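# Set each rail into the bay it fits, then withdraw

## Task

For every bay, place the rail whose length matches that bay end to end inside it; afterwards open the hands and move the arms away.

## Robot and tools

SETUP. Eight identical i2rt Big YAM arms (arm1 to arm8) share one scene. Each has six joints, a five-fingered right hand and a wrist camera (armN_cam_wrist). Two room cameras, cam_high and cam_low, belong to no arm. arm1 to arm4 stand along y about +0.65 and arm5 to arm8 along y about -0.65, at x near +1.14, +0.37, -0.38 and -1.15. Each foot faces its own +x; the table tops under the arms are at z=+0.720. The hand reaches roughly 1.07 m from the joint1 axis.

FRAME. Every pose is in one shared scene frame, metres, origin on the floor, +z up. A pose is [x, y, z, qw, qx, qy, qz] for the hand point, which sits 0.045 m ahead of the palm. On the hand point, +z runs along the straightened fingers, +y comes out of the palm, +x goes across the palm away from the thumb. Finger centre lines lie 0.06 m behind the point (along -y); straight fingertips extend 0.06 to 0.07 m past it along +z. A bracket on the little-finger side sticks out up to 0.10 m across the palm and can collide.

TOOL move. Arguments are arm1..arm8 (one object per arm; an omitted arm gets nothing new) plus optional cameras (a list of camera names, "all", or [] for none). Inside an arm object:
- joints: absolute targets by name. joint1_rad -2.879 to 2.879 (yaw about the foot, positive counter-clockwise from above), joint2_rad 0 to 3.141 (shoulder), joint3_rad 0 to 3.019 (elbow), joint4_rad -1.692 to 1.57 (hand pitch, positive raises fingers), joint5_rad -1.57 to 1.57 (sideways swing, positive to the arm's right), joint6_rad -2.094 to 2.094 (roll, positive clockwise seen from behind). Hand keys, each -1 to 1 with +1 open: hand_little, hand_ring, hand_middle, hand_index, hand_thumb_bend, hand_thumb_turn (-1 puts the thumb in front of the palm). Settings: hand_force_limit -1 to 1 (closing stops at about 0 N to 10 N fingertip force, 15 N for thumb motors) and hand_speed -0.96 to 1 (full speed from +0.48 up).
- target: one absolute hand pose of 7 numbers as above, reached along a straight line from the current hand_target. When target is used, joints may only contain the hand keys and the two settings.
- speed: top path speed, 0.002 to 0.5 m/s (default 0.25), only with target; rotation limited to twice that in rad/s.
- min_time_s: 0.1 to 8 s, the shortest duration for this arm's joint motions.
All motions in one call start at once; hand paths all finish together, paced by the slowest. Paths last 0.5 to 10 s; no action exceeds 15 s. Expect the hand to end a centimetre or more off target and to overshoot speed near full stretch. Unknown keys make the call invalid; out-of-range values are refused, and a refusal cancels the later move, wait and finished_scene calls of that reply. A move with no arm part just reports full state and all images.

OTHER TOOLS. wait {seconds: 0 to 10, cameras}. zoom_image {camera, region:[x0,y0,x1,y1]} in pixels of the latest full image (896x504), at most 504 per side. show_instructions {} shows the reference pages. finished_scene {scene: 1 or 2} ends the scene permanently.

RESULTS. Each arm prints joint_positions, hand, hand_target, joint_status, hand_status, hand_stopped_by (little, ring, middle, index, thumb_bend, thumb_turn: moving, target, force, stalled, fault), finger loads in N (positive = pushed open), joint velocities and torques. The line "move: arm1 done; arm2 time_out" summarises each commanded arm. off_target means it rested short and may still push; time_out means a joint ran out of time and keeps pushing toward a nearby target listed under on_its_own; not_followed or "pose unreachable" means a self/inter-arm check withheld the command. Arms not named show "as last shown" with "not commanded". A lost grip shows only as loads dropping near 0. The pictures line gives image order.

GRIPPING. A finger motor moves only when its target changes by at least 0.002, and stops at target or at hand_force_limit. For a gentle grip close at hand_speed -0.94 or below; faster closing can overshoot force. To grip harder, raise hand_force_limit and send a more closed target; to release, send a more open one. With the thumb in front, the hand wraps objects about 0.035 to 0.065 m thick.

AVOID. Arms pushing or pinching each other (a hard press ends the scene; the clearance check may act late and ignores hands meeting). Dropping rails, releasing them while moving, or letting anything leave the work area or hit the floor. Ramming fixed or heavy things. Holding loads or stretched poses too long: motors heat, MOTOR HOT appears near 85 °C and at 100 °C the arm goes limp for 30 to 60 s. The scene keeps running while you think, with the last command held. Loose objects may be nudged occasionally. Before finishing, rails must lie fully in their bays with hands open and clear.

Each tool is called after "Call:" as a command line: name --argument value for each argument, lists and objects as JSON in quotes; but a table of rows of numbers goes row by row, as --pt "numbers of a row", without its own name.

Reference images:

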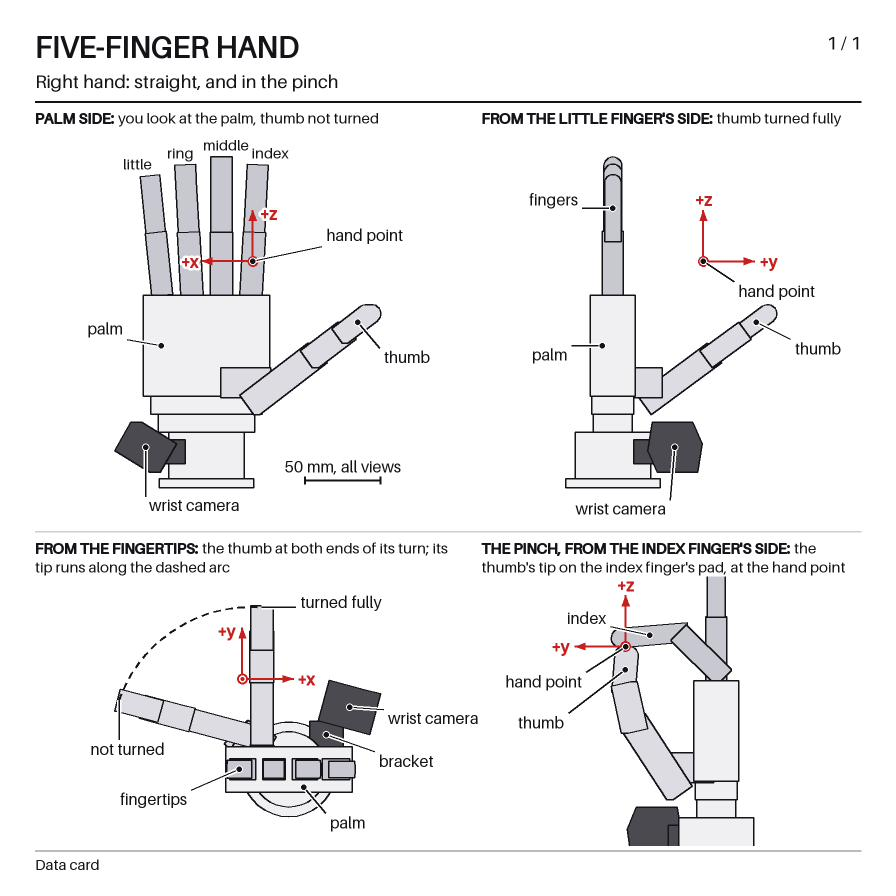

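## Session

Call:
move --cameras '["all"]'

Scene clock: 0.00 s.
Joint torques (N m): no reading
Motor temperatures (°C): arm1=[26 23 29 27 25 22] | arm2=[26 28 33 27 22 25] | arm3=[27 26 32 23 24 25] | arm4=[24 26 30 24 22 24] | arm5=[27 25 33 24 22 23] | arm6=[29 24 31 24 26 27] | arm7=[27 27 33 23 25 24] | arm8=[24 28 32 23 25 24]
Heat: arm1: hottest joint3_rad 29 °C; arm2: hottest joint3_rad 33 °C; arm3: hottest joint3_rad 32 °C; arm4: hottest joint3_rad 30 °C; arm5: hottest joint3_rad 33 °C; arm6: hottest joint3_rad 31 °C; arm7: hottest joint3_rad 33 °C; arm8: hottest joint3_rad 32 °C.
Joint velocities: within noise
arm1.joint_positions: joint1_rad=+0.161 joint2_rad=+0.542 joint3_rad=+1.331 joint4_rad=-1.419 joint5_rad=-0.133 joint6_rad=-1.445 hand_little=+1.000 hand_ring=+1.000 hand_middle=+1.000 hand_index=+1.000 hand_thumb_turn=+1.000 hand_thumb_bend=+1.000 hand_force_limit=+0.000 hand_speed=-0.800
arm1.joint_status: not commanded
arm1.hand_stopped_by: target,target,target,target,target,target
arm1.little_load_n: 0.0
arm1.ring_load_n: 0.0
arm1.middle_load_n: 0.0
arm1.index_load_n: 0.0
arm1.thumb_bend_load_n: 0.0
arm1.thumb_turn_load_n: 0.0
arm1.hand: x=+1.1381 y=+0.4625 z=+1.2338 quat_wxyz=(+0.233, +0.648, -0.605, +0.399) (m; scene frame)
arm1.hand_target: x=+1.1379 y=+0.4635 z=+1.2436 quat_wxyz=(+0.240, +0.645, -0.601, +0.407) (m; scene frame)
arm1.hand_status: not commanded
arm2.joint_positions: joint1_rad=+0.496 joint2_rad=+0.636 joint3_rad=+1.335 joint4_rad=-1.193 joint5_rad=-0.096 joint6_rad=-1.300 hand_little=+1.000 hand_ring=+1.000 hand_middle=+1.000 hand_index=+1.000 hand_thumb_turn=+1.000 hand_thumb_bend=+1.000 hand_force_limit=+0.000 hand_speed=-0.800
arm2.joint_status: not commanded
arm2.hand_stopped_by: target,target,target,target,target,target
arm2.little_load_n: 0.0
arm2.ring_load_n: 0.0
arm2.middle_load_n: 0.0
arm2.index_load_n: 0.0
arm2.thumb_bend_load_n: 0.0
arm2.thumb_turn_load_n: 0.0
arm2.hand: x=+0.4792 y=+0.4031 z=+1.2257 quat_wxyz=(+0.159, +0.691, -0.508, +0.489) (m; scene frame)
arm2.hand_target: x=+0.4788 y=+0.4040 z=+1.2384 quat_wxyz=(+0.163, +0.685, -0.504, +0.500) (m; scene frame)
arm2.hand_status: not commanded
arm3.joint_positions: joint1_rad=-0.389 joint2_rad=+0.625 joint3_rad=+1.410 joint4_rad=-1.333 joint5_rad=+0.018 joint6_rad=-1.056 hand_little=+1.000 hand_ring=+1.000 hand_middle=+1.000 hand_index=+1.000 hand_thumb_turn=+1.000 hand_thumb_bend=+1.000 hand_force_limit=+0.000 hand_speed=-0.800
arm3.joint_status: not commanded
arm3.hand_stopped_by: target,target,target,target,target,target
arm3.little_load_n: 0.0
arm3.ring_load_n: 0.0
arm3.middle_load_n: 0.0
arm3.index_load_n: 0.0
arm3.thumb_bend_load_n: 0.0
arm3.thumb_turn_load_n: 0.0
arm3.hand: x=-0.5129 y=+0.4543 z=+1.2755 quat_wxyz=(+0.332, +0.275, -0.827, +0.360) (m; scene frame)
arm3.hand_target: x=-0.5128 y=+0.4548 z=+1.2887 quat_wxyz=(+0.341, +0.273, -0.820, +0.370) (m; scene frame)
arm3.hand_status: not commanded
arm4.joint_positions: joint1_rad=-0.268 joint2_rad=+0.629 joint3_rad=+1.398 joint4_rad=-1.367 joint5_rad=-0.217 joint6_rad=-1.085 hand_little=+1.000 hand_ring=+1.000 hand_middle=+1.000 hand_index=+1.000 hand_thumb_turn=+1.000 hand_thumb_bend=+1.000 hand_force_limit=+0.000 hand_speed=-0.800
arm4.joint_status: not commanded
arm4.hand_stopped_by: target,target,target,target,target,target
arm4.little_load_n: 0.0
arm4.ring_load_n: 0.0
arm4.middle_load_n: 0.0
arm4.index_load_n: 0.0
arm4.thumb_bend_load_n: 0.0
arm4.thumb_turn_load_n: 0.0
arm4.hand: x=-1.1984 y=+0.4319 z=+1.2351 quat_wxyz=(+0.206, +0.414, -0.777, +0.428) (m; scene frame)
arm4.hand_target: x=-1.1983 y=+0.4323 z=+1.2476 quat_wxyz=(+0.214, +0.412, -0.770, +0.438) (m; scene frame)
arm4.hand_status: not commanded
arm5.joint_positions: joint1_rad=+0.011 joint2_rad=+0.614 joint3_rad=+1.457 joint4_rad=-1.493 joint5_rad=-0.095 joint6_rad=-1.307 hand_little=+1.000 hand_ring=+1.000 hand_middle=+1.000 hand_index=+1.000 hand_thumb_turn=+1.000 hand_thumb_bend=+1.000 hand_force_limit=+0.000 hand_speed=-0.800
arm5.joint_status: not commanded
arm5.hand_stopped_by: target,target,target,target,target,target
arm5.little_load_n: 0.0
arm5.ring_load_n: 0.0
arm5.middle_load_n: 0.0
arm5.index_load_n: 0.0
arm5.thumb_bend_load_n: 0.0
arm5.thumb_turn_load_n: 0.0
arm5.hand: x=-1.1150 y=-0.4527 z=+1.2485 quat_wxyz=(-0.385, +0.688, +0.572, +0.224) (m; scene frame)
arm5.hand_target: x=-1.1149 y=-0.4531 z=+1.2579 quat_wxyz=(-0.394, +0.684, +0.569, +0.230) (m; scene frame)
arm5.hand_status: not commanded
arm6.joint_positions: joint1_rad=+0.250 joint2_rad=+0.614 joint3_rad=+1.355 joint4_rad=-1.467 joint5_rad=-0.296 joint6_rad=-1.115 hand_little=+1.000 hand_ring=+1.000 hand_middle=+1.000 hand_index=+1.000 hand_thumb_turn=+1.000 hand_thumb_bend=+1.000 hand_force_limit=+0.000 hand_speed=-0.800
arm6.joint_status: not commanded
arm6.hand_stopped_by: target,target,target,target,target,target
arm6.little_load_n: 0.0
arm6.ring_load_n: 0.0
arm6.middle_load_n: 0.0
arm6.index_load_n: 0.0
arm6.thumb_bend_load_n: 0.0
arm6.thumb_turn_load_n: 0.0
arm6.hand: x=-0.4495 y=-0.4611 z=+1.2547 quat_wxyz=(-0.425, +0.652, +0.627, +0.036) (m; scene frame)
arm6.hand_target: x=-0.4495 y=-0.4609 z=+1.2657 quat_wxyz=(-0.436, +0.646, +0.625, +0.042) (m; scene frame)
arm6.hand_status: not commanded
arm7.joint_positions: joint1_rad=-0.188 joint2_rad=+0.548 joint3_rad=+1.325 joint4_rad=-1.435 joint5_rad=-0.100 joint6_rad=-0.961 hand_little=+1.000 hand_ring=+1.000 hand_middle=+1.000 hand_index=+1.000 hand_thumb_turn=+1.000 hand_thumb_bend=+1.000 hand_force_limit=+0.000 hand_speed=-0.800
arm7.joint_status: not commanded
arm7.hand_stopped_by: target,target,target,target,target,target
arm7.little_load_n: 0.0
arm7.ring_load_n: 0.0
arm7.middle_load_n: 0.0
arm7.index_load_n: 0.0
arm7.thumb_bend_load_n: 0.0
arm7.thumb_turn_load_n: 0.0
arm7.hand: x=+0.4179 y=-0.4794 z=+1.1722 quat_wxyz=(-0.392, +0.820, +0.362, +0.206) (m; scene frame)
arm7.hand_target: x=+0.4177 y=-0.4800 z=+1.1821 quat_wxyz=(-0.401, +0.814, +0.361, +0.213) (m; scene frame)
arm7.hand_status: not commanded
arm8.joint_positions: joint1_rad=-0.155 joint2_rad=+0.618 joint3_rad=+1.318 joint4_rad=-1.293 joint5_rad=-0.218 joint6_rad=-1.221 hand_little=+1.000 hand_ring=+1.000 hand_middle=+1.000 hand_index=+1.000 hand_thumb_turn=+1.000 hand_thumb_bend=+1.000 hand_force_limit=+0.000 hand_speed=-0.800
arm8.joint_status: not commanded
arm8.hand_stopped_by: target,target,target,target,target,target
arm8.little_load_n: 0.0
arm8.ring_load_n: 0.0
arm8.middle_load_n: 0.0
arm8.index_load_n: 0.0
arm8.thumb_bend_load_n: 0.0
arm8.thumb_turn_load_n: 0.0
arm8.hand: x=+1.1831 y=-0.4101 z=+1.2144 quat_wxyz=(-0.411, +0.742, +0.478, +0.228) (m; scene frame)
arm8.hand_target: x=+1.1830 y=-0.4103 z=+1.2243 quat_wxyz=(-0.418, +0.737, +0.476, +0.235) (m; scene frame)
arm8.hand_status: not commanded
pictures: arm1_cam_wrist, arm2_cam_wrist, arm3_cam_wrist, arm4_cam_wrist, arm5_cam_wrist, arm6_cam_wrist, arm7_cam_wrist, arm8_cam_wrist, cam_high, cam_low
camera_calibration:
arm1_cam_wrist: T_world_to_cam=[[-0.944713, -0.327742, 0.0101119, 1.21802], [-0.303391, 0.86199, -0.406112, 0.444923], [0.124384, -0.386728, -0.913767, 1.2828], [0, 0, 0, 1]] pos_world=[1.12611, 0.511772, 1.34055]
arm2_cam_wrist: T_world_to_cam=[[-0.828996, -0.559247, -0.00298641, 0.624801], [-0.479021, 0.712809, -0.512292, 0.566026], [0.288626, -0.423257, -0.858806, 1.20734], [0, 0, 0, 1]] pos_world=[0.440624, 0.456967, 1.32871]
arm3_cam_wrist: T_world_to_cam=[[-0.824232, 0.503689, -0.258727, -0.312348], [0.564254, 0.692223, -0.449938, 0.552041], [-0.0475317, -0.516841, -0.854761, 1.417], [0, 0, 0, 1]] pos_world=[-0.501586, 0.507553, 1.37877]
arm4_cam_wrist: T_world_to_cam=[[-0.950094, 0.143105, -0.277205, -0.861773], [0.245853, 0.890453, -0.382949, 0.380574], [0.192036, -0.43199, -0.881196, 1.62442], [0, 0, 0, 1]] pos_world=[-1.22428, 0.486172, 1.33828]
arm5_cam_wrist: T_world_to_cam=[[0.988837, 0.0912764, -0.117768, 1.29323], [0.0354566, -0.911839, -0.409014, 0.143156], [-0.144718, 0.400273, -0.904897, 1.26768], [0, 0, 0, 1]] pos_world=[-1.10041, -0.494924, 1.35797]
arm6_cam_wrist: T_world_to_cam=[[0.884458, 0.307671, -0.350818, 0.979192], [0.228382, -0.94105, -0.249531, -0.0178699], [-0.406911, 0.140579, -0.902586, 1.12924], [0, 0, 0, 1]] pos_world=[-0.402473, -0.476834, 1.35829]
arm7_cam_wrist: T_world_to_cam=[[0.877921, -0.322092, -0.354277, -0.100247], [-0.428036, -0.859537, -0.279252, 0.0926392], [-0.214569, 0.396804, -0.892472, 1.44232], [0, 0, 0, 1]] pos_world=[0.437139, -0.52498, 1.27758]
arm8_cam_wrist: T_world_to_cam=[[0.974648, -0.127466, -0.183885, -0.985139], [-0.198688, -0.870973, -0.449364, 0.431804], [-0.10288, 0.474508, -0.874219, 1.49735], [0, 0, 0, 1]] pos_world=[1.20001, -0.459989, 1.3219]

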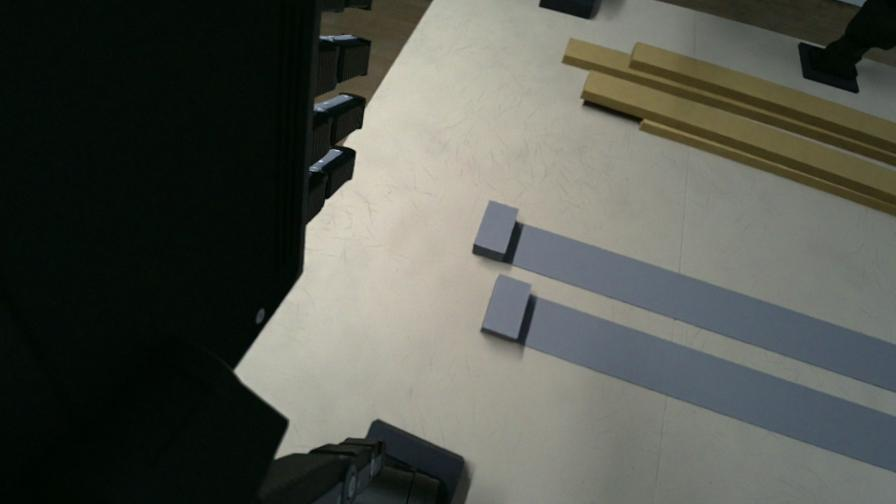

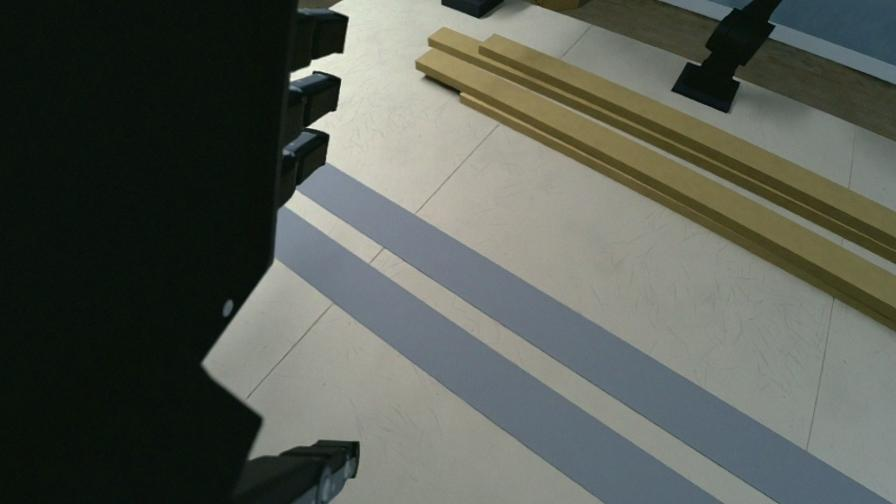

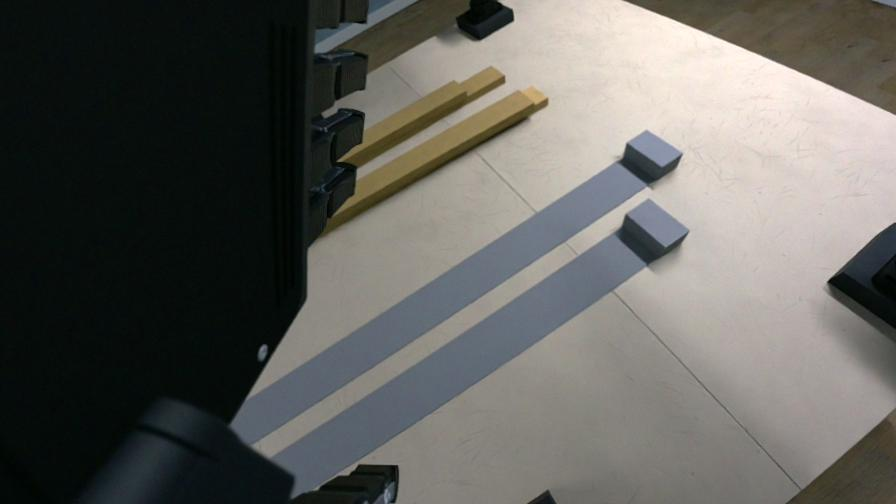

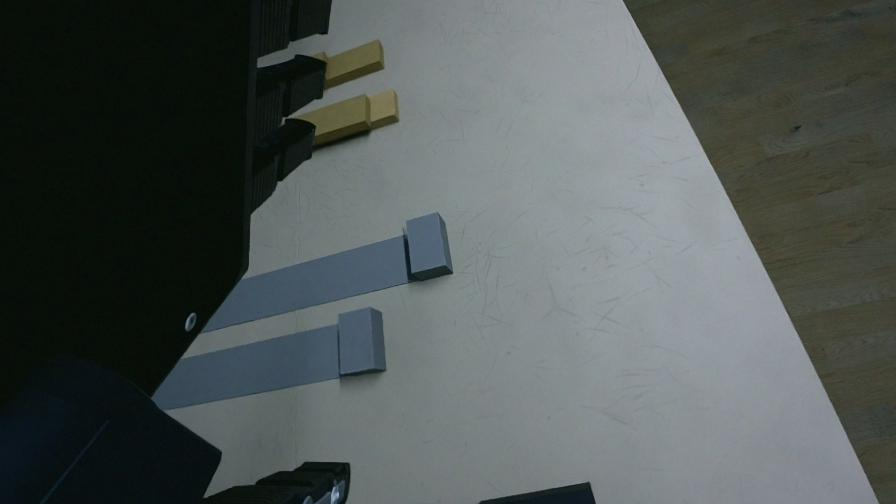

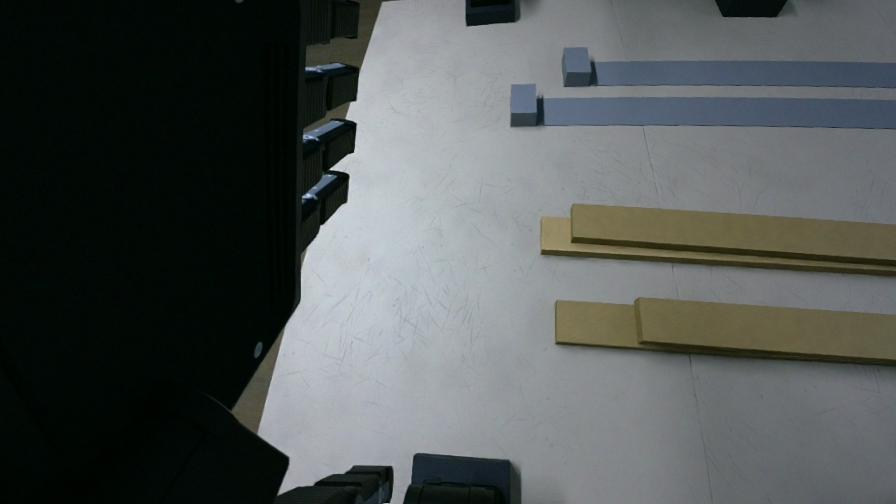

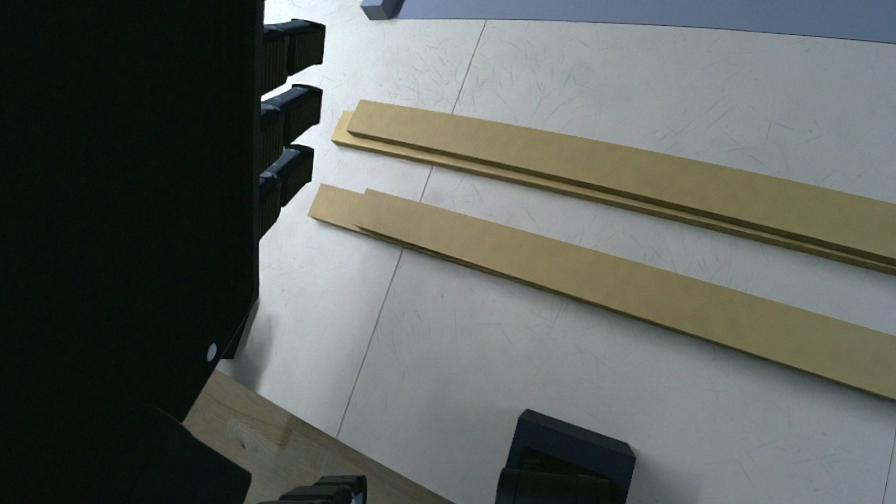

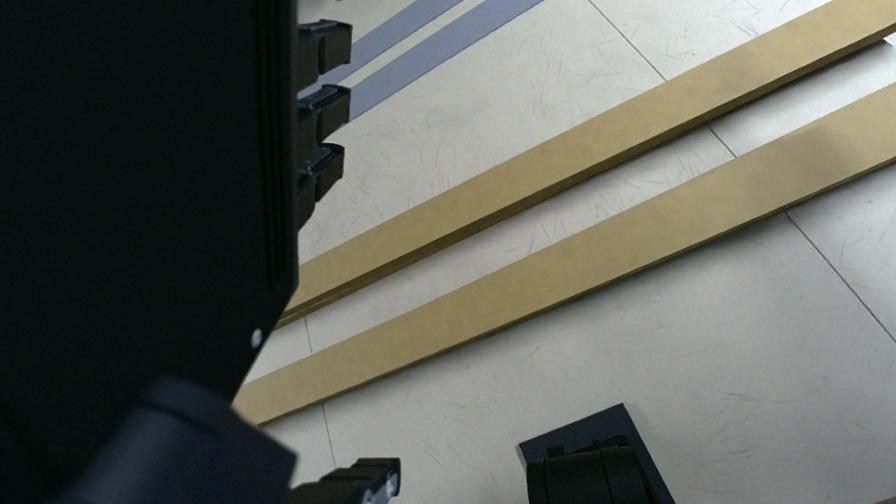

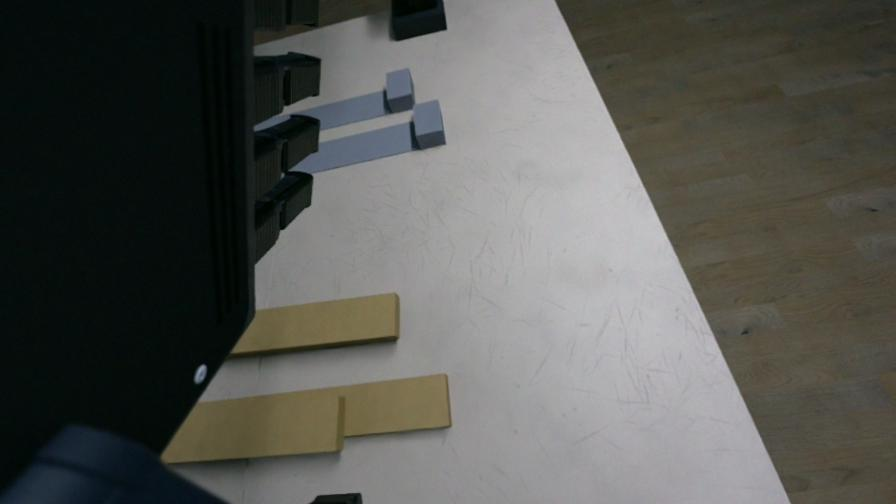

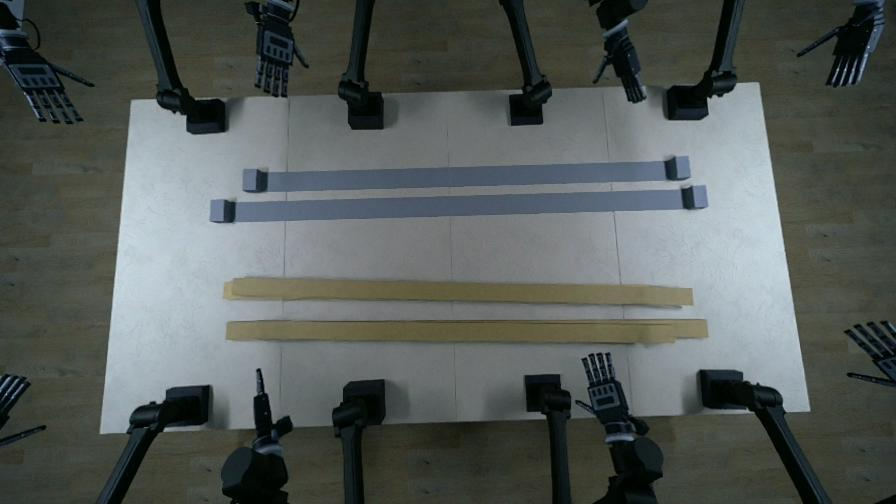

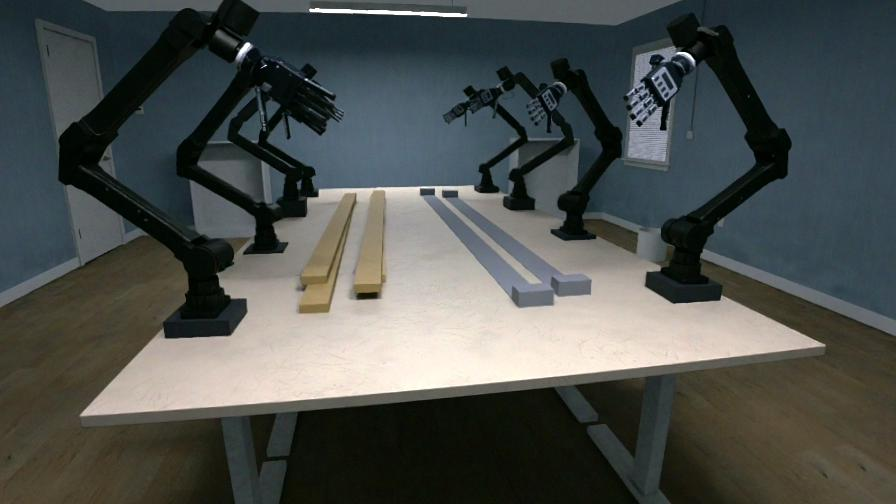

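Call:
zoom_image --camera "cam_high" --region '[200, 150, 320, 240]'

Call:
zoom_image --camera "cam_high" --region '[610, 140, 730, 230]'

Call:
zoom_image --camera "cam_high" --region '[210, 265, 330, 355]'

Call:
zoom_image --camera "cam_high" --region '[600, 265, 720, 355]'

Scaled by 4.200.

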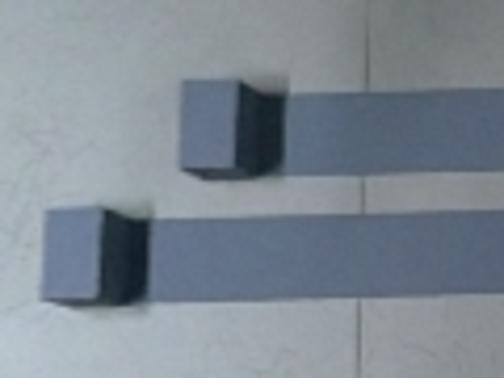

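Scaled by 4.200.

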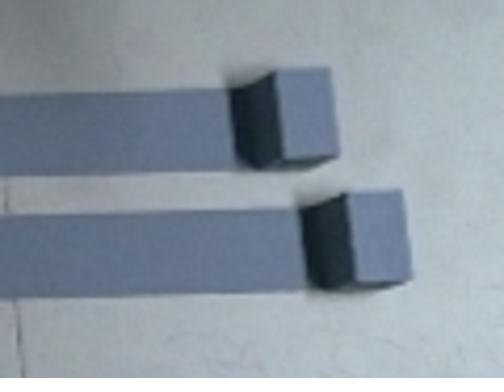

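Scaled by 4.200.

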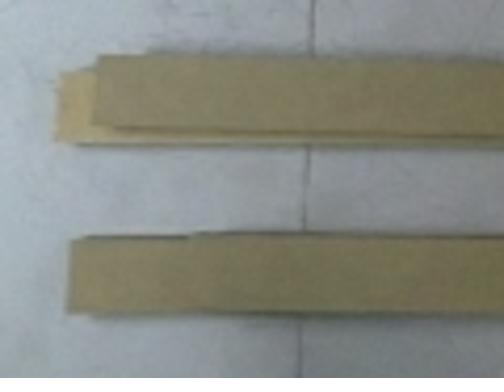

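Scaled by 4.200.

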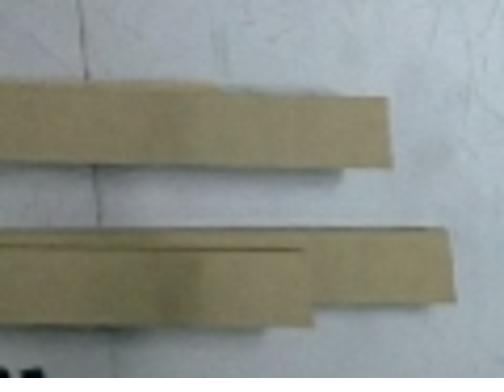

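Call:
zoom_image --camera "arm5_cam_wrist" --region '[500, 180, 740, 380]'

Call:
zoom_image --camera "arm8_cam_wrist" --region '[250, 270, 480, 470]'

Call:
zoom_image --camera "arm1_cam_wrist" --region '[540, 20, 780, 200]'

Call:
zoom_image --camera "arm6_cam_wrist" --region '[300, 80, 560, 280]'

Scaled by 2.100.

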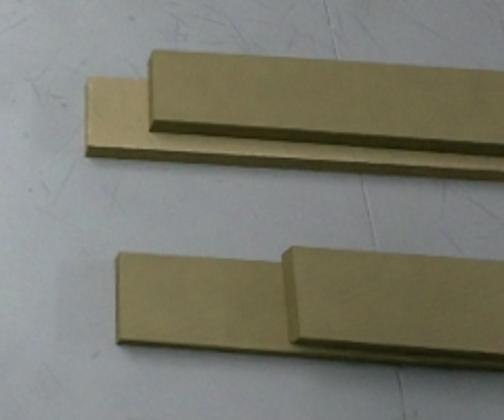

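Scaled by 2.191.

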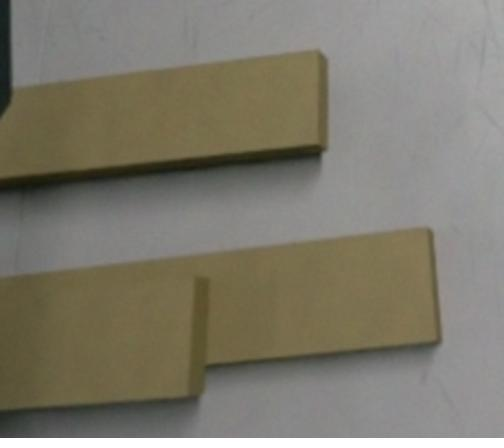

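Scaled by 2.100.

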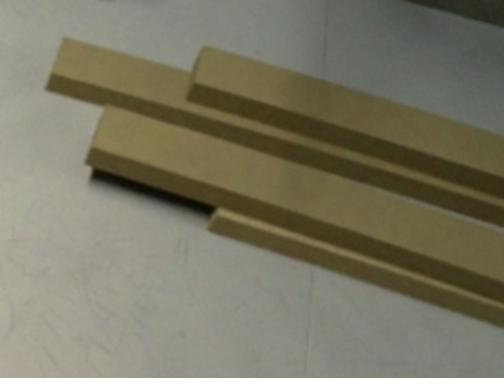

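Scaled by 1.938.

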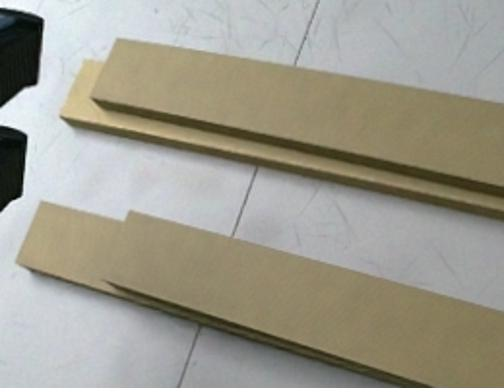

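Call:
move --arm6 '{"joints": {"joint1_rad": 0.02, "joint2_rad": 0.603, "joint3_rad": 0.422, "joint4_rad": -0.52, "joint5_rad": 0.056, "joint6_rad": 0.029, "hand_speed": 0.0, "hand_thumb_turn": -1}, "min_time_s": 3}' --arm7 '{"joints": {"joint1_rad": -0.244, "joint2_rad": 0.637, "joint3_rad": 0.663, "joint4_rad": -0.728, "joint5_rad": -0.194, "joint6_rad": -0.142, "hand_speed": 0.0, "hand_thumb_turn": -1}, "min_time_s": 3}' --arm2 '{"joints": {"joint1_rad": -0.596, "joint2_rad": 0.448, "joint3_rad": 0.603, "joint4_rad": -0.993, "joint5_rad": -0.434, "joint6_rad": -0.391, "hand_speed": 0.0, "hand_thumb_turn": -1}, "min_time_s": 3}' --arm3 '{"joints": {"joint1_rad": -0.58, "joint2_rad": 0.391, "joint3_rad": 0.448, "joint4_rad": -0.92, "joint5_rad": -0.445, "joint6_rad": -0.409, "hand_speed": 0.0, "hand_thumb_turn": -1}, "min_time_s": 3}' --cameras '["cam_high"]'

Scene clock: 168.53 s.
Joint torques (N m): arm1=[-0.03 4.31 8.75 1.76 0.05 -0.04] | arm2=[-1.67 -0.26 8.98 1.7 -0.39 0.23] | arm3=[-1.08 -0.03 9.66 2.26 -0.25 0.06] | arm4=[-0.03 0.62 7.92 2.06 -0.07 0.01] | arm5=[0.97 2.49 7.64 1.35 0.14 0.01] | arm6=[-0.73 -2.2 9.14 2.29 0.12 0.1] | arm7=[-1.44 1.61 10.18 2.69 -0.07 0.05] | arm8=[0.26 3.31 7.53 1.8 -0.06 0]
Motor temperatures (°C): arm1=[26 23 34 27 25 22] | arm2=[26 27 39 27 22 25] | arm3=[27 25 39 23 24 25] | arm4=[24 26 35 24 22 24] | arm5=[27 25 37 24 22 23] | arm6=[29 24 35 24 26 27] | arm7=[26 27 40 23 25 24] | arm8=[24 27 37 24 25 24]
Heat: arm1: hottest joint3_rad 34 °C; arm2: hottest joint3_rad 39 °C; arm3: hottest joint3_rad 39 °C; arm4: hottest joint3_rad 35 °C; arm5: hottest joint3_rad 37 °C; arm6: hottest joint3_rad 35 °C; arm7: hottest joint3_rad 40 °C; arm8: hottest joint3_rad 37 °C.
move: arm2 done; arm3 done; arm6 done; arm7 done
Joint velocities: within noise
arm1, arm4, arm5, arm8: as last shown
arm2.joint_positions: joint1_rad=-0.587 joint2_rad=+0.455 joint3_rad=+0.601 joint4_rad=-1.009 joint5_rad=-0.430 joint6_rad=-0.404 hand_little=+1.000 hand_ring=+1.000 hand_middle=+1.000 hand_index=+1.000 hand_thumb_turn=-1.000 hand_thumb_bend=+1.000 hand_force_limit=+0.000 hand_speed=+0.000
arm2.joint_status: all done
arm2.hand_stopped_by: target,target,target,target,target,target
arm2.little_load_n: 0.0
arm2.ring_load_n: -0.5
arm2.middle_load_n: 0.0
arm2.index_load_n: 0.0
arm2.thumb_bend_load_n: 0.0
arm2.thumb_turn_load_n: -0.5
arm2.hand: x=+0.3386 y=+0.4374 z=+0.9198 quat_wxyz=(-0.019, -0.001, -0.919, +0.393) (m; scene frame)
arm2.hand_target: x=+0.3359 y=+0.4343 z=+0.9247 quat_wxyz=(-0.015, -0.008, -0.915, +0.404) (m; scene frame)
arm2.hand_status: not commanded
arm3.joint_positions: joint1_rad=-0.571 joint2_rad=+0.398 joint3_rad=+0.449 joint4_rad=-0.940 joint5_rad=-0.442 joint6_rad=-0.417 hand_little=+1.000 hand_ring=+1.000 hand_middle=+1.000 hand_index=+1.000 hand_thumb_turn=-1.000 hand_thumb_bend=+1.000 hand_force_limit=+0.000 hand_speed=+0.000
arm3.joint_status: all done
arm3.hand_stopped_by: target,target,target,target,target,target
arm3.little_load_n: 0.0
arm3.ring_load_n: 0.0
arm3.middle_load_n: 0.0
arm3.index_load_n: 0.0
arm3.thumb_bend_load_n: 0.0
arm3.thumb_turn_load_n: 0.0
arm3.hand: x=-0.4177 y=+0.4427 z=+0.9101 quat_wxyz=(-0.024, -0.004, -0.922, +0.385) (m; scene frame)
arm3.hand_target: x=-0.4210 y=+0.4388 z=+0.9133 quat_wxyz=(-0.019, -0.008, -0.918, +0.396) (m; scene frame)
arm3.hand_status: not commanded
arm6.joint_positions: joint1_rad=+0.032 joint2_rad=+0.612 joint3_rad=+0.423 joint4_rad=-0.536 joint5_rad=+0.054 joint6_rad=+0.019 hand_little=+1.000 hand_ring=+1.000 hand_middle=+1.000 hand_index=+1.000 hand_thumb_turn=-1.000 hand_thumb_bend=+1.000 hand_force_limit=+0.000 hand_speed=+0.000
arm6.joint_status: all done
arm6.hand_stopped_by: target,target,target,target,target,target
arm6.little_load_n: 0.0
arm6.ring_load_n: 0.0
arm6.middle_load_n: 0.0
arm6.index_load_n: 0.0
arm6.thumb_bend_load_n: 0.0
arm6.thumb_turn_load_n: 0.0
arm6.hand: x=-0.4191 y=-0.3640 z=+0.9215 quat_wxyz=(-0.408, +0.913, +0.010, +0.003) (m; scene frame)
arm6.hand_target: x=-0.4160 y=-0.3600 z=+0.9259 quat_wxyz=(-0.419, +0.908, +0.000, +0.004) (m; scene frame)
arm6.hand_status: not commanded
arm7.joint_positions: joint1_rad=-0.235 joint2_rad=+0.627 joint3_rad=+0.669 joint4_rad=-0.749 joint5_rad=-0.191 joint6_rad=-0.152 hand_little=+1.000 hand_ring=+1.000 hand_middle=+1.000 hand_index=+1.000 hand_thumb_turn=-1.000 hand_thumb_bend=+1.000 hand_force_limit=+0.000 hand_speed=+0.000
arm7.joint_status: all done
arm7.hand_stopped_by: target,target,target,target,target,target
arm7.little_load_n: 0.5
arm7.ring_load_n: 0.0
arm7.middle_load_n: 0.0
arm7.index_load_n: 0.0
arm7.thumb_bend_load_n: 0.0
arm7.thumb_turn_load_n: 0.0
arm7.hand: x=+0.3862 y=-0.3589 z=+0.9366 quat_wxyz=(-0.426, +0.905, +0.007, +0.000) (m; scene frame)
arm7.hand_target: x=+0.3887 y=-0.3548 z=+0.9345 quat_wxyz=(-0.428, +0.904, +0.000, -0.001) (m; scene frame)
arm7.hand_status: not commanded
arm8.middle_load_n: -0.5
pictures: cam_high

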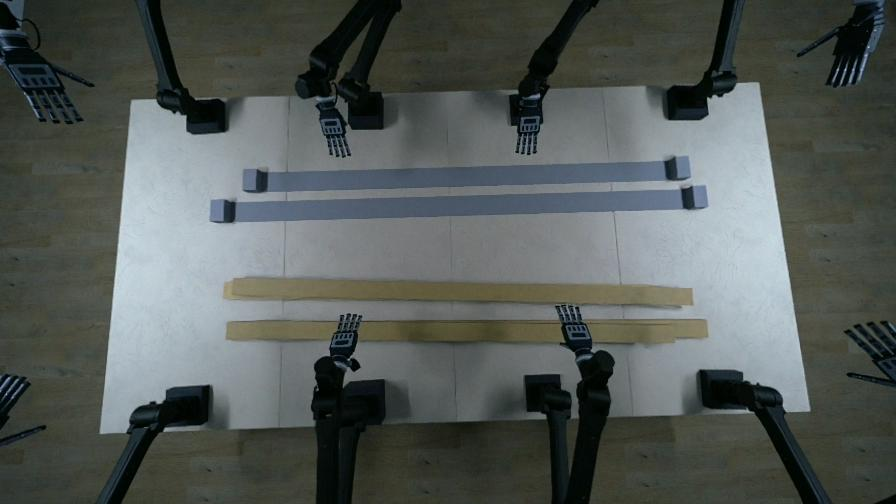

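Call:
move --arm6 '{"target": [-0.39, -0.200, 0.85, 0.4226, -0.9063, 0, 0], "speed": 0.2}' --arm7 '{"target": [0.44, -0.241, 0.85, 0.4226, -0.9063, 0, 0], "speed": 0.2}'

Call:
move --arm6 '{"target": [-0.39, -0.200, 0.775, 0.4226, -0.9063, 0, 0], "speed": 0.1}' --arm7 '{"target": [0.44, -0.241, 0.766, 0.4226, -0.9063, 0, 0], "speed": 0.1}' --cameras '["cam_high", "arm6_cam_wrist", "arm7_cam_wrist"]'

Scene clock: 176.23 s.
Joint torques (N m): arm1=[-0.03 4.42 8.79 1.8 0.03 -0.03] | arm2=[-1.03 -0.38 8.95 1.73 -0.39 0.21] | arm3=[-0.03 -0.32 9.83 2.37 -0.28 0.04] | arm4=[0.32 -0.03 8.03 2.02 -0.13 -0.01] | arm5=[0.85 2.49 7.65 1.37 0.14 0.01] | arm6=[-0.38 -7.3 10.73 2.3 -0.09 -0.07] | arm7=[-1.26 -4.01 12.74 2.61 -0.11 -0.14] | arm8=[0.21 3.37 7.53 1.8 -0.07 0]
Motor temperatures (°C): arm1=[26 23 34 27 25 22] | arm2=[26 27 39 27 22 25] | arm3=[27 25 38 23 24 25] | arm4=[24 26 35 24 22 24] | arm5=[27 25 37 24 22 23] | arm6=[29 24 35 24 26 27] | arm7=[26 27 40 23 25 24] | arm8=[24 27 37 24 25 24]
Heat: arm1: hottest joint3_rad 34 °C; arm2: hottest joint3_rad 39 °C; arm3: hottest joint3_rad 38 °C; arm4: hottest joint3_rad 35 °C; arm5: hottest joint3_rad 37 °C; arm6: hottest joint3_rad 35 °C; arm7: hottest joint3_rad 40 °C; arm8: hottest joint3_rad 37 °C.
move: arm6 off_target; arm7 off_target
Joint velocities: within noise
arm1, arm2, arm3, arm4, arm5, arm8: as last shown
arm2.joint_positions: joint1_rad=-0.587 joint2_rad=+0.455 joint3_rad=+0.601 joint4_rad=-1.009 joint5_rad=-0.430 joint6_rad=-0.403 hand_little=+1.000 hand_ring=+1.000 hand_middle=+1.000 hand_index=+1.000 hand_thumb_turn=-1.000 hand_thumb_bend=+1.000 hand_force_limit=+0.000 hand_speed=+0.000
arm2.ring_load_n: 0.0
arm2.index_load_n: -0.5
arm2.thumb_turn_load_n: 0.0
arm2.hand: x=+0.3386 y=+0.4374 z=+0.9198 quat_wxyz=(-0.019, -0.002, -0.919, +0.393) (m; scene frame)
arm6.joint_positions: joint1_rad=-0.082 joint2_rad=+1.321 joint3_rad=+0.549 joint4_rad=+0.031 joint5_rad=-0.034 joint6_rad=-0.030 hand_little=+1.000 hand_ring=+1.000 hand_middle=+1.000 hand_index=+1.000 hand_thumb_turn=-1.000 hand_thumb_bend=+1.000 hand_force_limit=+0.000 hand_speed=+0.000
arm6.joint_status: not commanded
arm6.hand_stopped_by: target,target,target,target,target,target
arm6.little_load_n: 0.0
arm6.ring_load_n: -0.5
arm6.middle_load_n: 0.0
arm6.index_load_n: 0.0
arm6.thumb_bend_load_n: 0.0
arm6.thumb_turn_load_n: 0.0
arm6.hand: x=-0.3950 y=-0.2264 z=+0.8340 quat_wxyz=(-0.400, +0.916, -0.001, -0.004) (m; scene frame)
arm6.hand_target: x=-0.3898 y=-0.2016 z=+0.8510 quat_wxyz=(-0.423, +0.906, +0.000, +0.000) (m; scene frame)
arm6.hand_status: off_target (0.031 m and 2.8 deg from the pose sent, 0.181 m and 2.2 deg at the start)
arm7.joint_positions: joint1_rad=-0.303 joint2_rad=+1.110 joint3_rad=+0.646 joint4_rad=-0.304 joint5_rad=-0.238 joint6_rad=-0.181 hand_little=+1.000 hand_ring=+1.000 hand_middle=+1.000 hand_index=+1.000 hand_thumb_turn=-1.000 hand_thumb_bend=+1.000 hand_force_limit=+0.000 hand_speed=+0.000
arm7.joint_status: not commanded
arm7.hand_stopped_by: target,target,target,target,target,target
arm7.little_load_n: 0.0
arm7.ring_load_n: -0.5
arm7.middle_load_n: 0.0
arm7.index_load_n: 0.0
arm7.thumb_bend_load_n: 0.0
arm7.thumb_turn_load_n: 0.0
arm7.hand: x=+0.4319 y=-0.2593 z=+0.8348 quat_wxyz=(-0.403, +0.915, -0.005, -0.008) (m; scene frame)
arm7.hand_target: x=+0.4398 y=-0.2421 z=+0.8505 quat_wxyz=(-0.423, +0.906, +0.000, +0.000) (m; scene frame)
arm7.hand_status: off_target (0.025 m and 2.7 deg from the pose sent, 0.156 m and 0.9 deg at the start)
arm8.little_load_n: -0.5
arm8.middle_load_n: 0.0
arm8.thumb_bend_load_n: -0.5
pictures: none

Scene clock: 177.87 s.
Joint torques (N m): arm1=[-0.09 4.42 8.72 1.8 0.02 -0.04] | arm2=[-1.49 -0.21 9.22 1.7 -0.37 0.19] | arm3=[-0.5 -0.09 9.72 2.48 -0.3 0.04] | arm4=[-0.09 0.5 7.97 1.88 -0.12 0.05] | arm5=[0.85 2.43 7.64 1.37 0.13 0.01] | arm6=[-0.67 -8.47 5.31 2.37 -0.12 -0.05] | arm7=[-1.08 -4.89 8.12 2.66 -0.01 -0.11] | arm8=[0.26 3.31 7.51 1.78 -0.07 0]
Motor temperatures (°C): arm1=[26 23 34 27 25 22] | arm2=[26 27 39 27 22 25] | arm3=[27 25 38 23 24 25] | arm4=[24 26 35 24 22 24] | arm5=[27 25 37 24 22 23] | arm6=[29 24 35 24 26 27] | arm7=[26 27 40 23 25 24] | arm8=[24 27 37 24 25 24]
Heat: arm1: hottest joint3_rad 34 °C; arm2: hottest joint3_rad 39 °C; arm3: hottest joint3_rad 38 °C; arm4: hottest joint3_rad 35 °C; arm5: hottest joint3_rad 37 °C; arm6: hottest joint3_rad 35 °C; arm7: hottest joint3_rad 40 °C; arm8: hottest joint3_rad 37 °C.
move: arm6 done; arm7 done
Joint velocities: within noise
arm1, arm2, arm3, arm4, arm5, arm8: as last shown
arm1.middle_load_n: 0.5
arm2.index_load_n: 0.0
arm6.joint_positions: joint1_rad=-0.082 joint2_rad=+1.555 joint3_rad=+0.535 joint4_rad=+0.324 joint5_rad=-0.035 joint6_rad=-0.030 hand_little=+1.000 hand_ring=+1.000 hand_middle=+1.000 hand_index=+1.000 hand_thumb_turn=-1.000 hand_thumb_bend=+1.000 hand_force_limit=+0.000 hand_speed=+0.000
arm6.joint_status: not commanded
arm6.hand_stopped_by: target,target,target,target,target,target
arm6.little_load_n: 0.0
arm6.ring_load_n: 0.0
arm6.middle_load_n: 0.0
arm6.index_load_n: 0.0
arm6.thumb_bend_load_n: 0.0
arm6.thumb_turn_load_n: 0.0
arm6.hand: x=-0.3943 y=-0.2006 z=+0.7782 quat_wxyz=(-0.421, +0.907, -0.001, -0.003) (m; scene frame)
arm6.hand_target: x=-0.3900 y=-0.2000 z=+0.7751 quat_wxyz=(-0.423, +0.906, +0.000, +0.000) (m; scene frame)
arm6.hand_status: done (0.005 m and 0.4 deg from the pose sent, 0.065 m and 2.8 deg at the start)
arm7.joint_positions: joint1_rad=-0.303 joint2_rad=+1.280 joint3_rad=+0.555 joint4_rad=+0.002 joint5_rad=-0.238 joint6_rad=-0.181 hand_little=+1.000 hand_ring=+1.000 hand_middle=+1.000 hand_index=+1.000 hand_thumb_turn=-1.000 hand_thumb_bend=+1.000 hand_force_limit=+0.000 hand_speed=+0.000
arm7.joint_status: not commanded
arm7.hand_stopped_by: target,target,target,target,target,target
arm7.little_load_n: 0.0
arm7.ring_load_n: 0.0
arm7.middle_load_n: 0.0
arm7.index_load_n: 0.0
arm7.thumb_bend_load_n: 0.0
arm7.thumb_turn_load_n: 0.0
arm7.hand: x=+0.4382 y=-0.2417 z=+0.7720 quat_wxyz=(-0.423, +0.906, -0.002, -0.002) (m; scene frame)
arm7.hand_target: x=+0.4399 y=-0.2412 z=+0.7661 quat_wxyz=(-0.422, +0.906, +0.000, +0.000) (m; scene frame)
arm7.hand_status: done (0.006 m and 0.3 deg from the pose sent, 0.072 m and 2.7 deg at the start)
arm8.little_load_n: 0.0
arm8.thumb_bend_load_n: 0.0
pictures: arm6_cam_wrist, arm7_cam_wrist, cam_high
camera_calibration:
arm6_cam_wrist: T_world_to_cam=[[0.221841, -0.645325, -0.730987, 0.526461], [-0.835178, -0.512665, 0.199127, -0.586878], [-0.503254, 0.56633, -0.652692, 0.537998], [0, 0, 0, 1]] pos_world=[-0.336188, -0.265818, 0.852846]
arm7_cam_wrist: T_world_to_cam=[[0.207983, -0.62232, -0.754626, 0.346877], [-0.824506, -0.526615, 0.207042, 0.0726236], [-0.526244, 0.579133, -0.622634, 0.967543], [0, 0, 0, 1]] pos_world=[0.496898, -0.306223, 0.849152]

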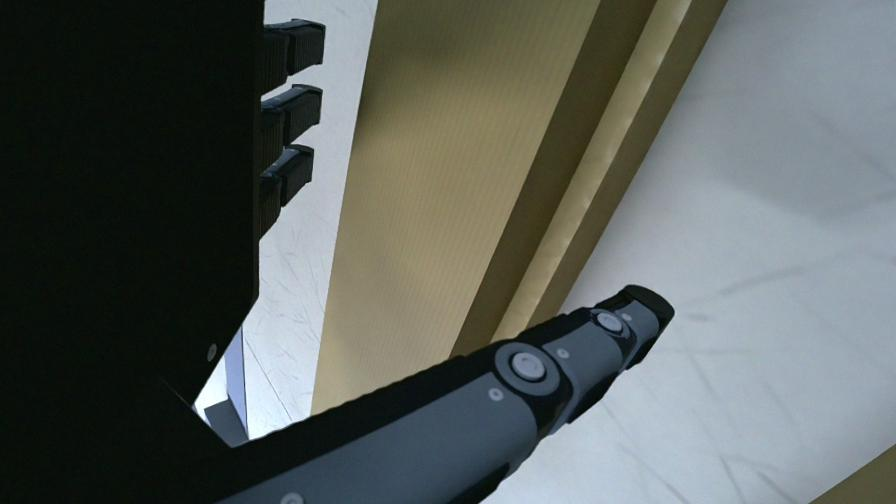

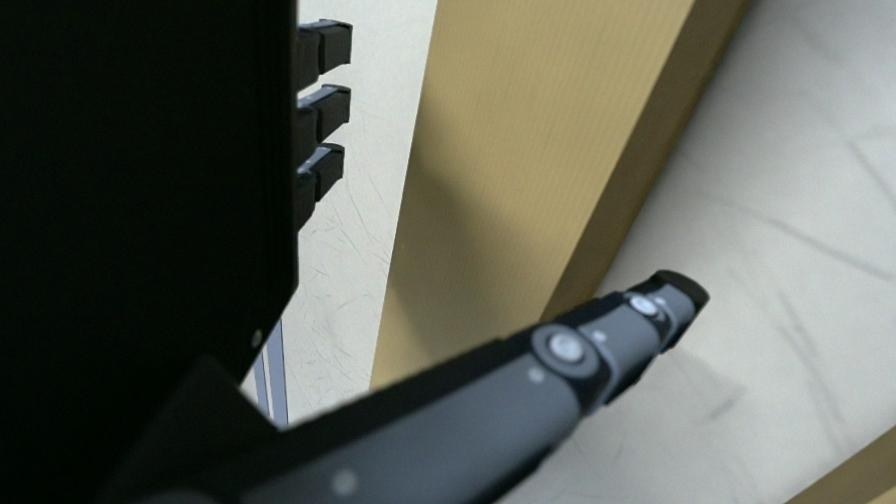

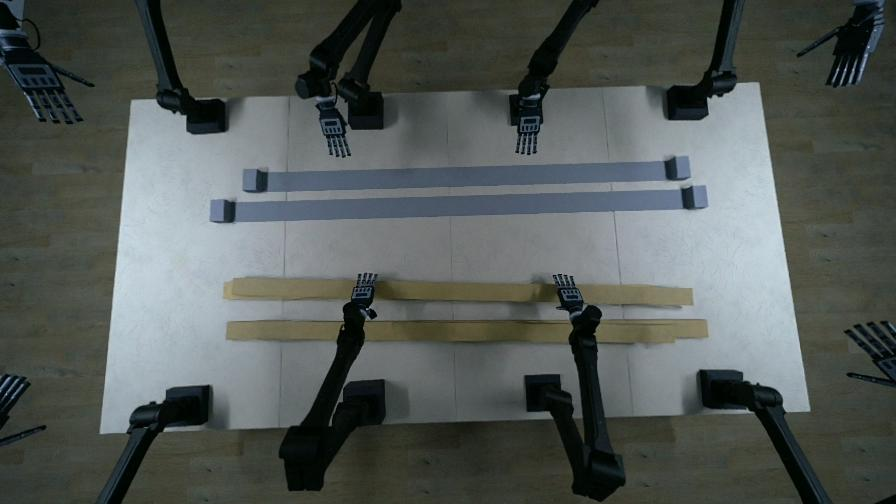

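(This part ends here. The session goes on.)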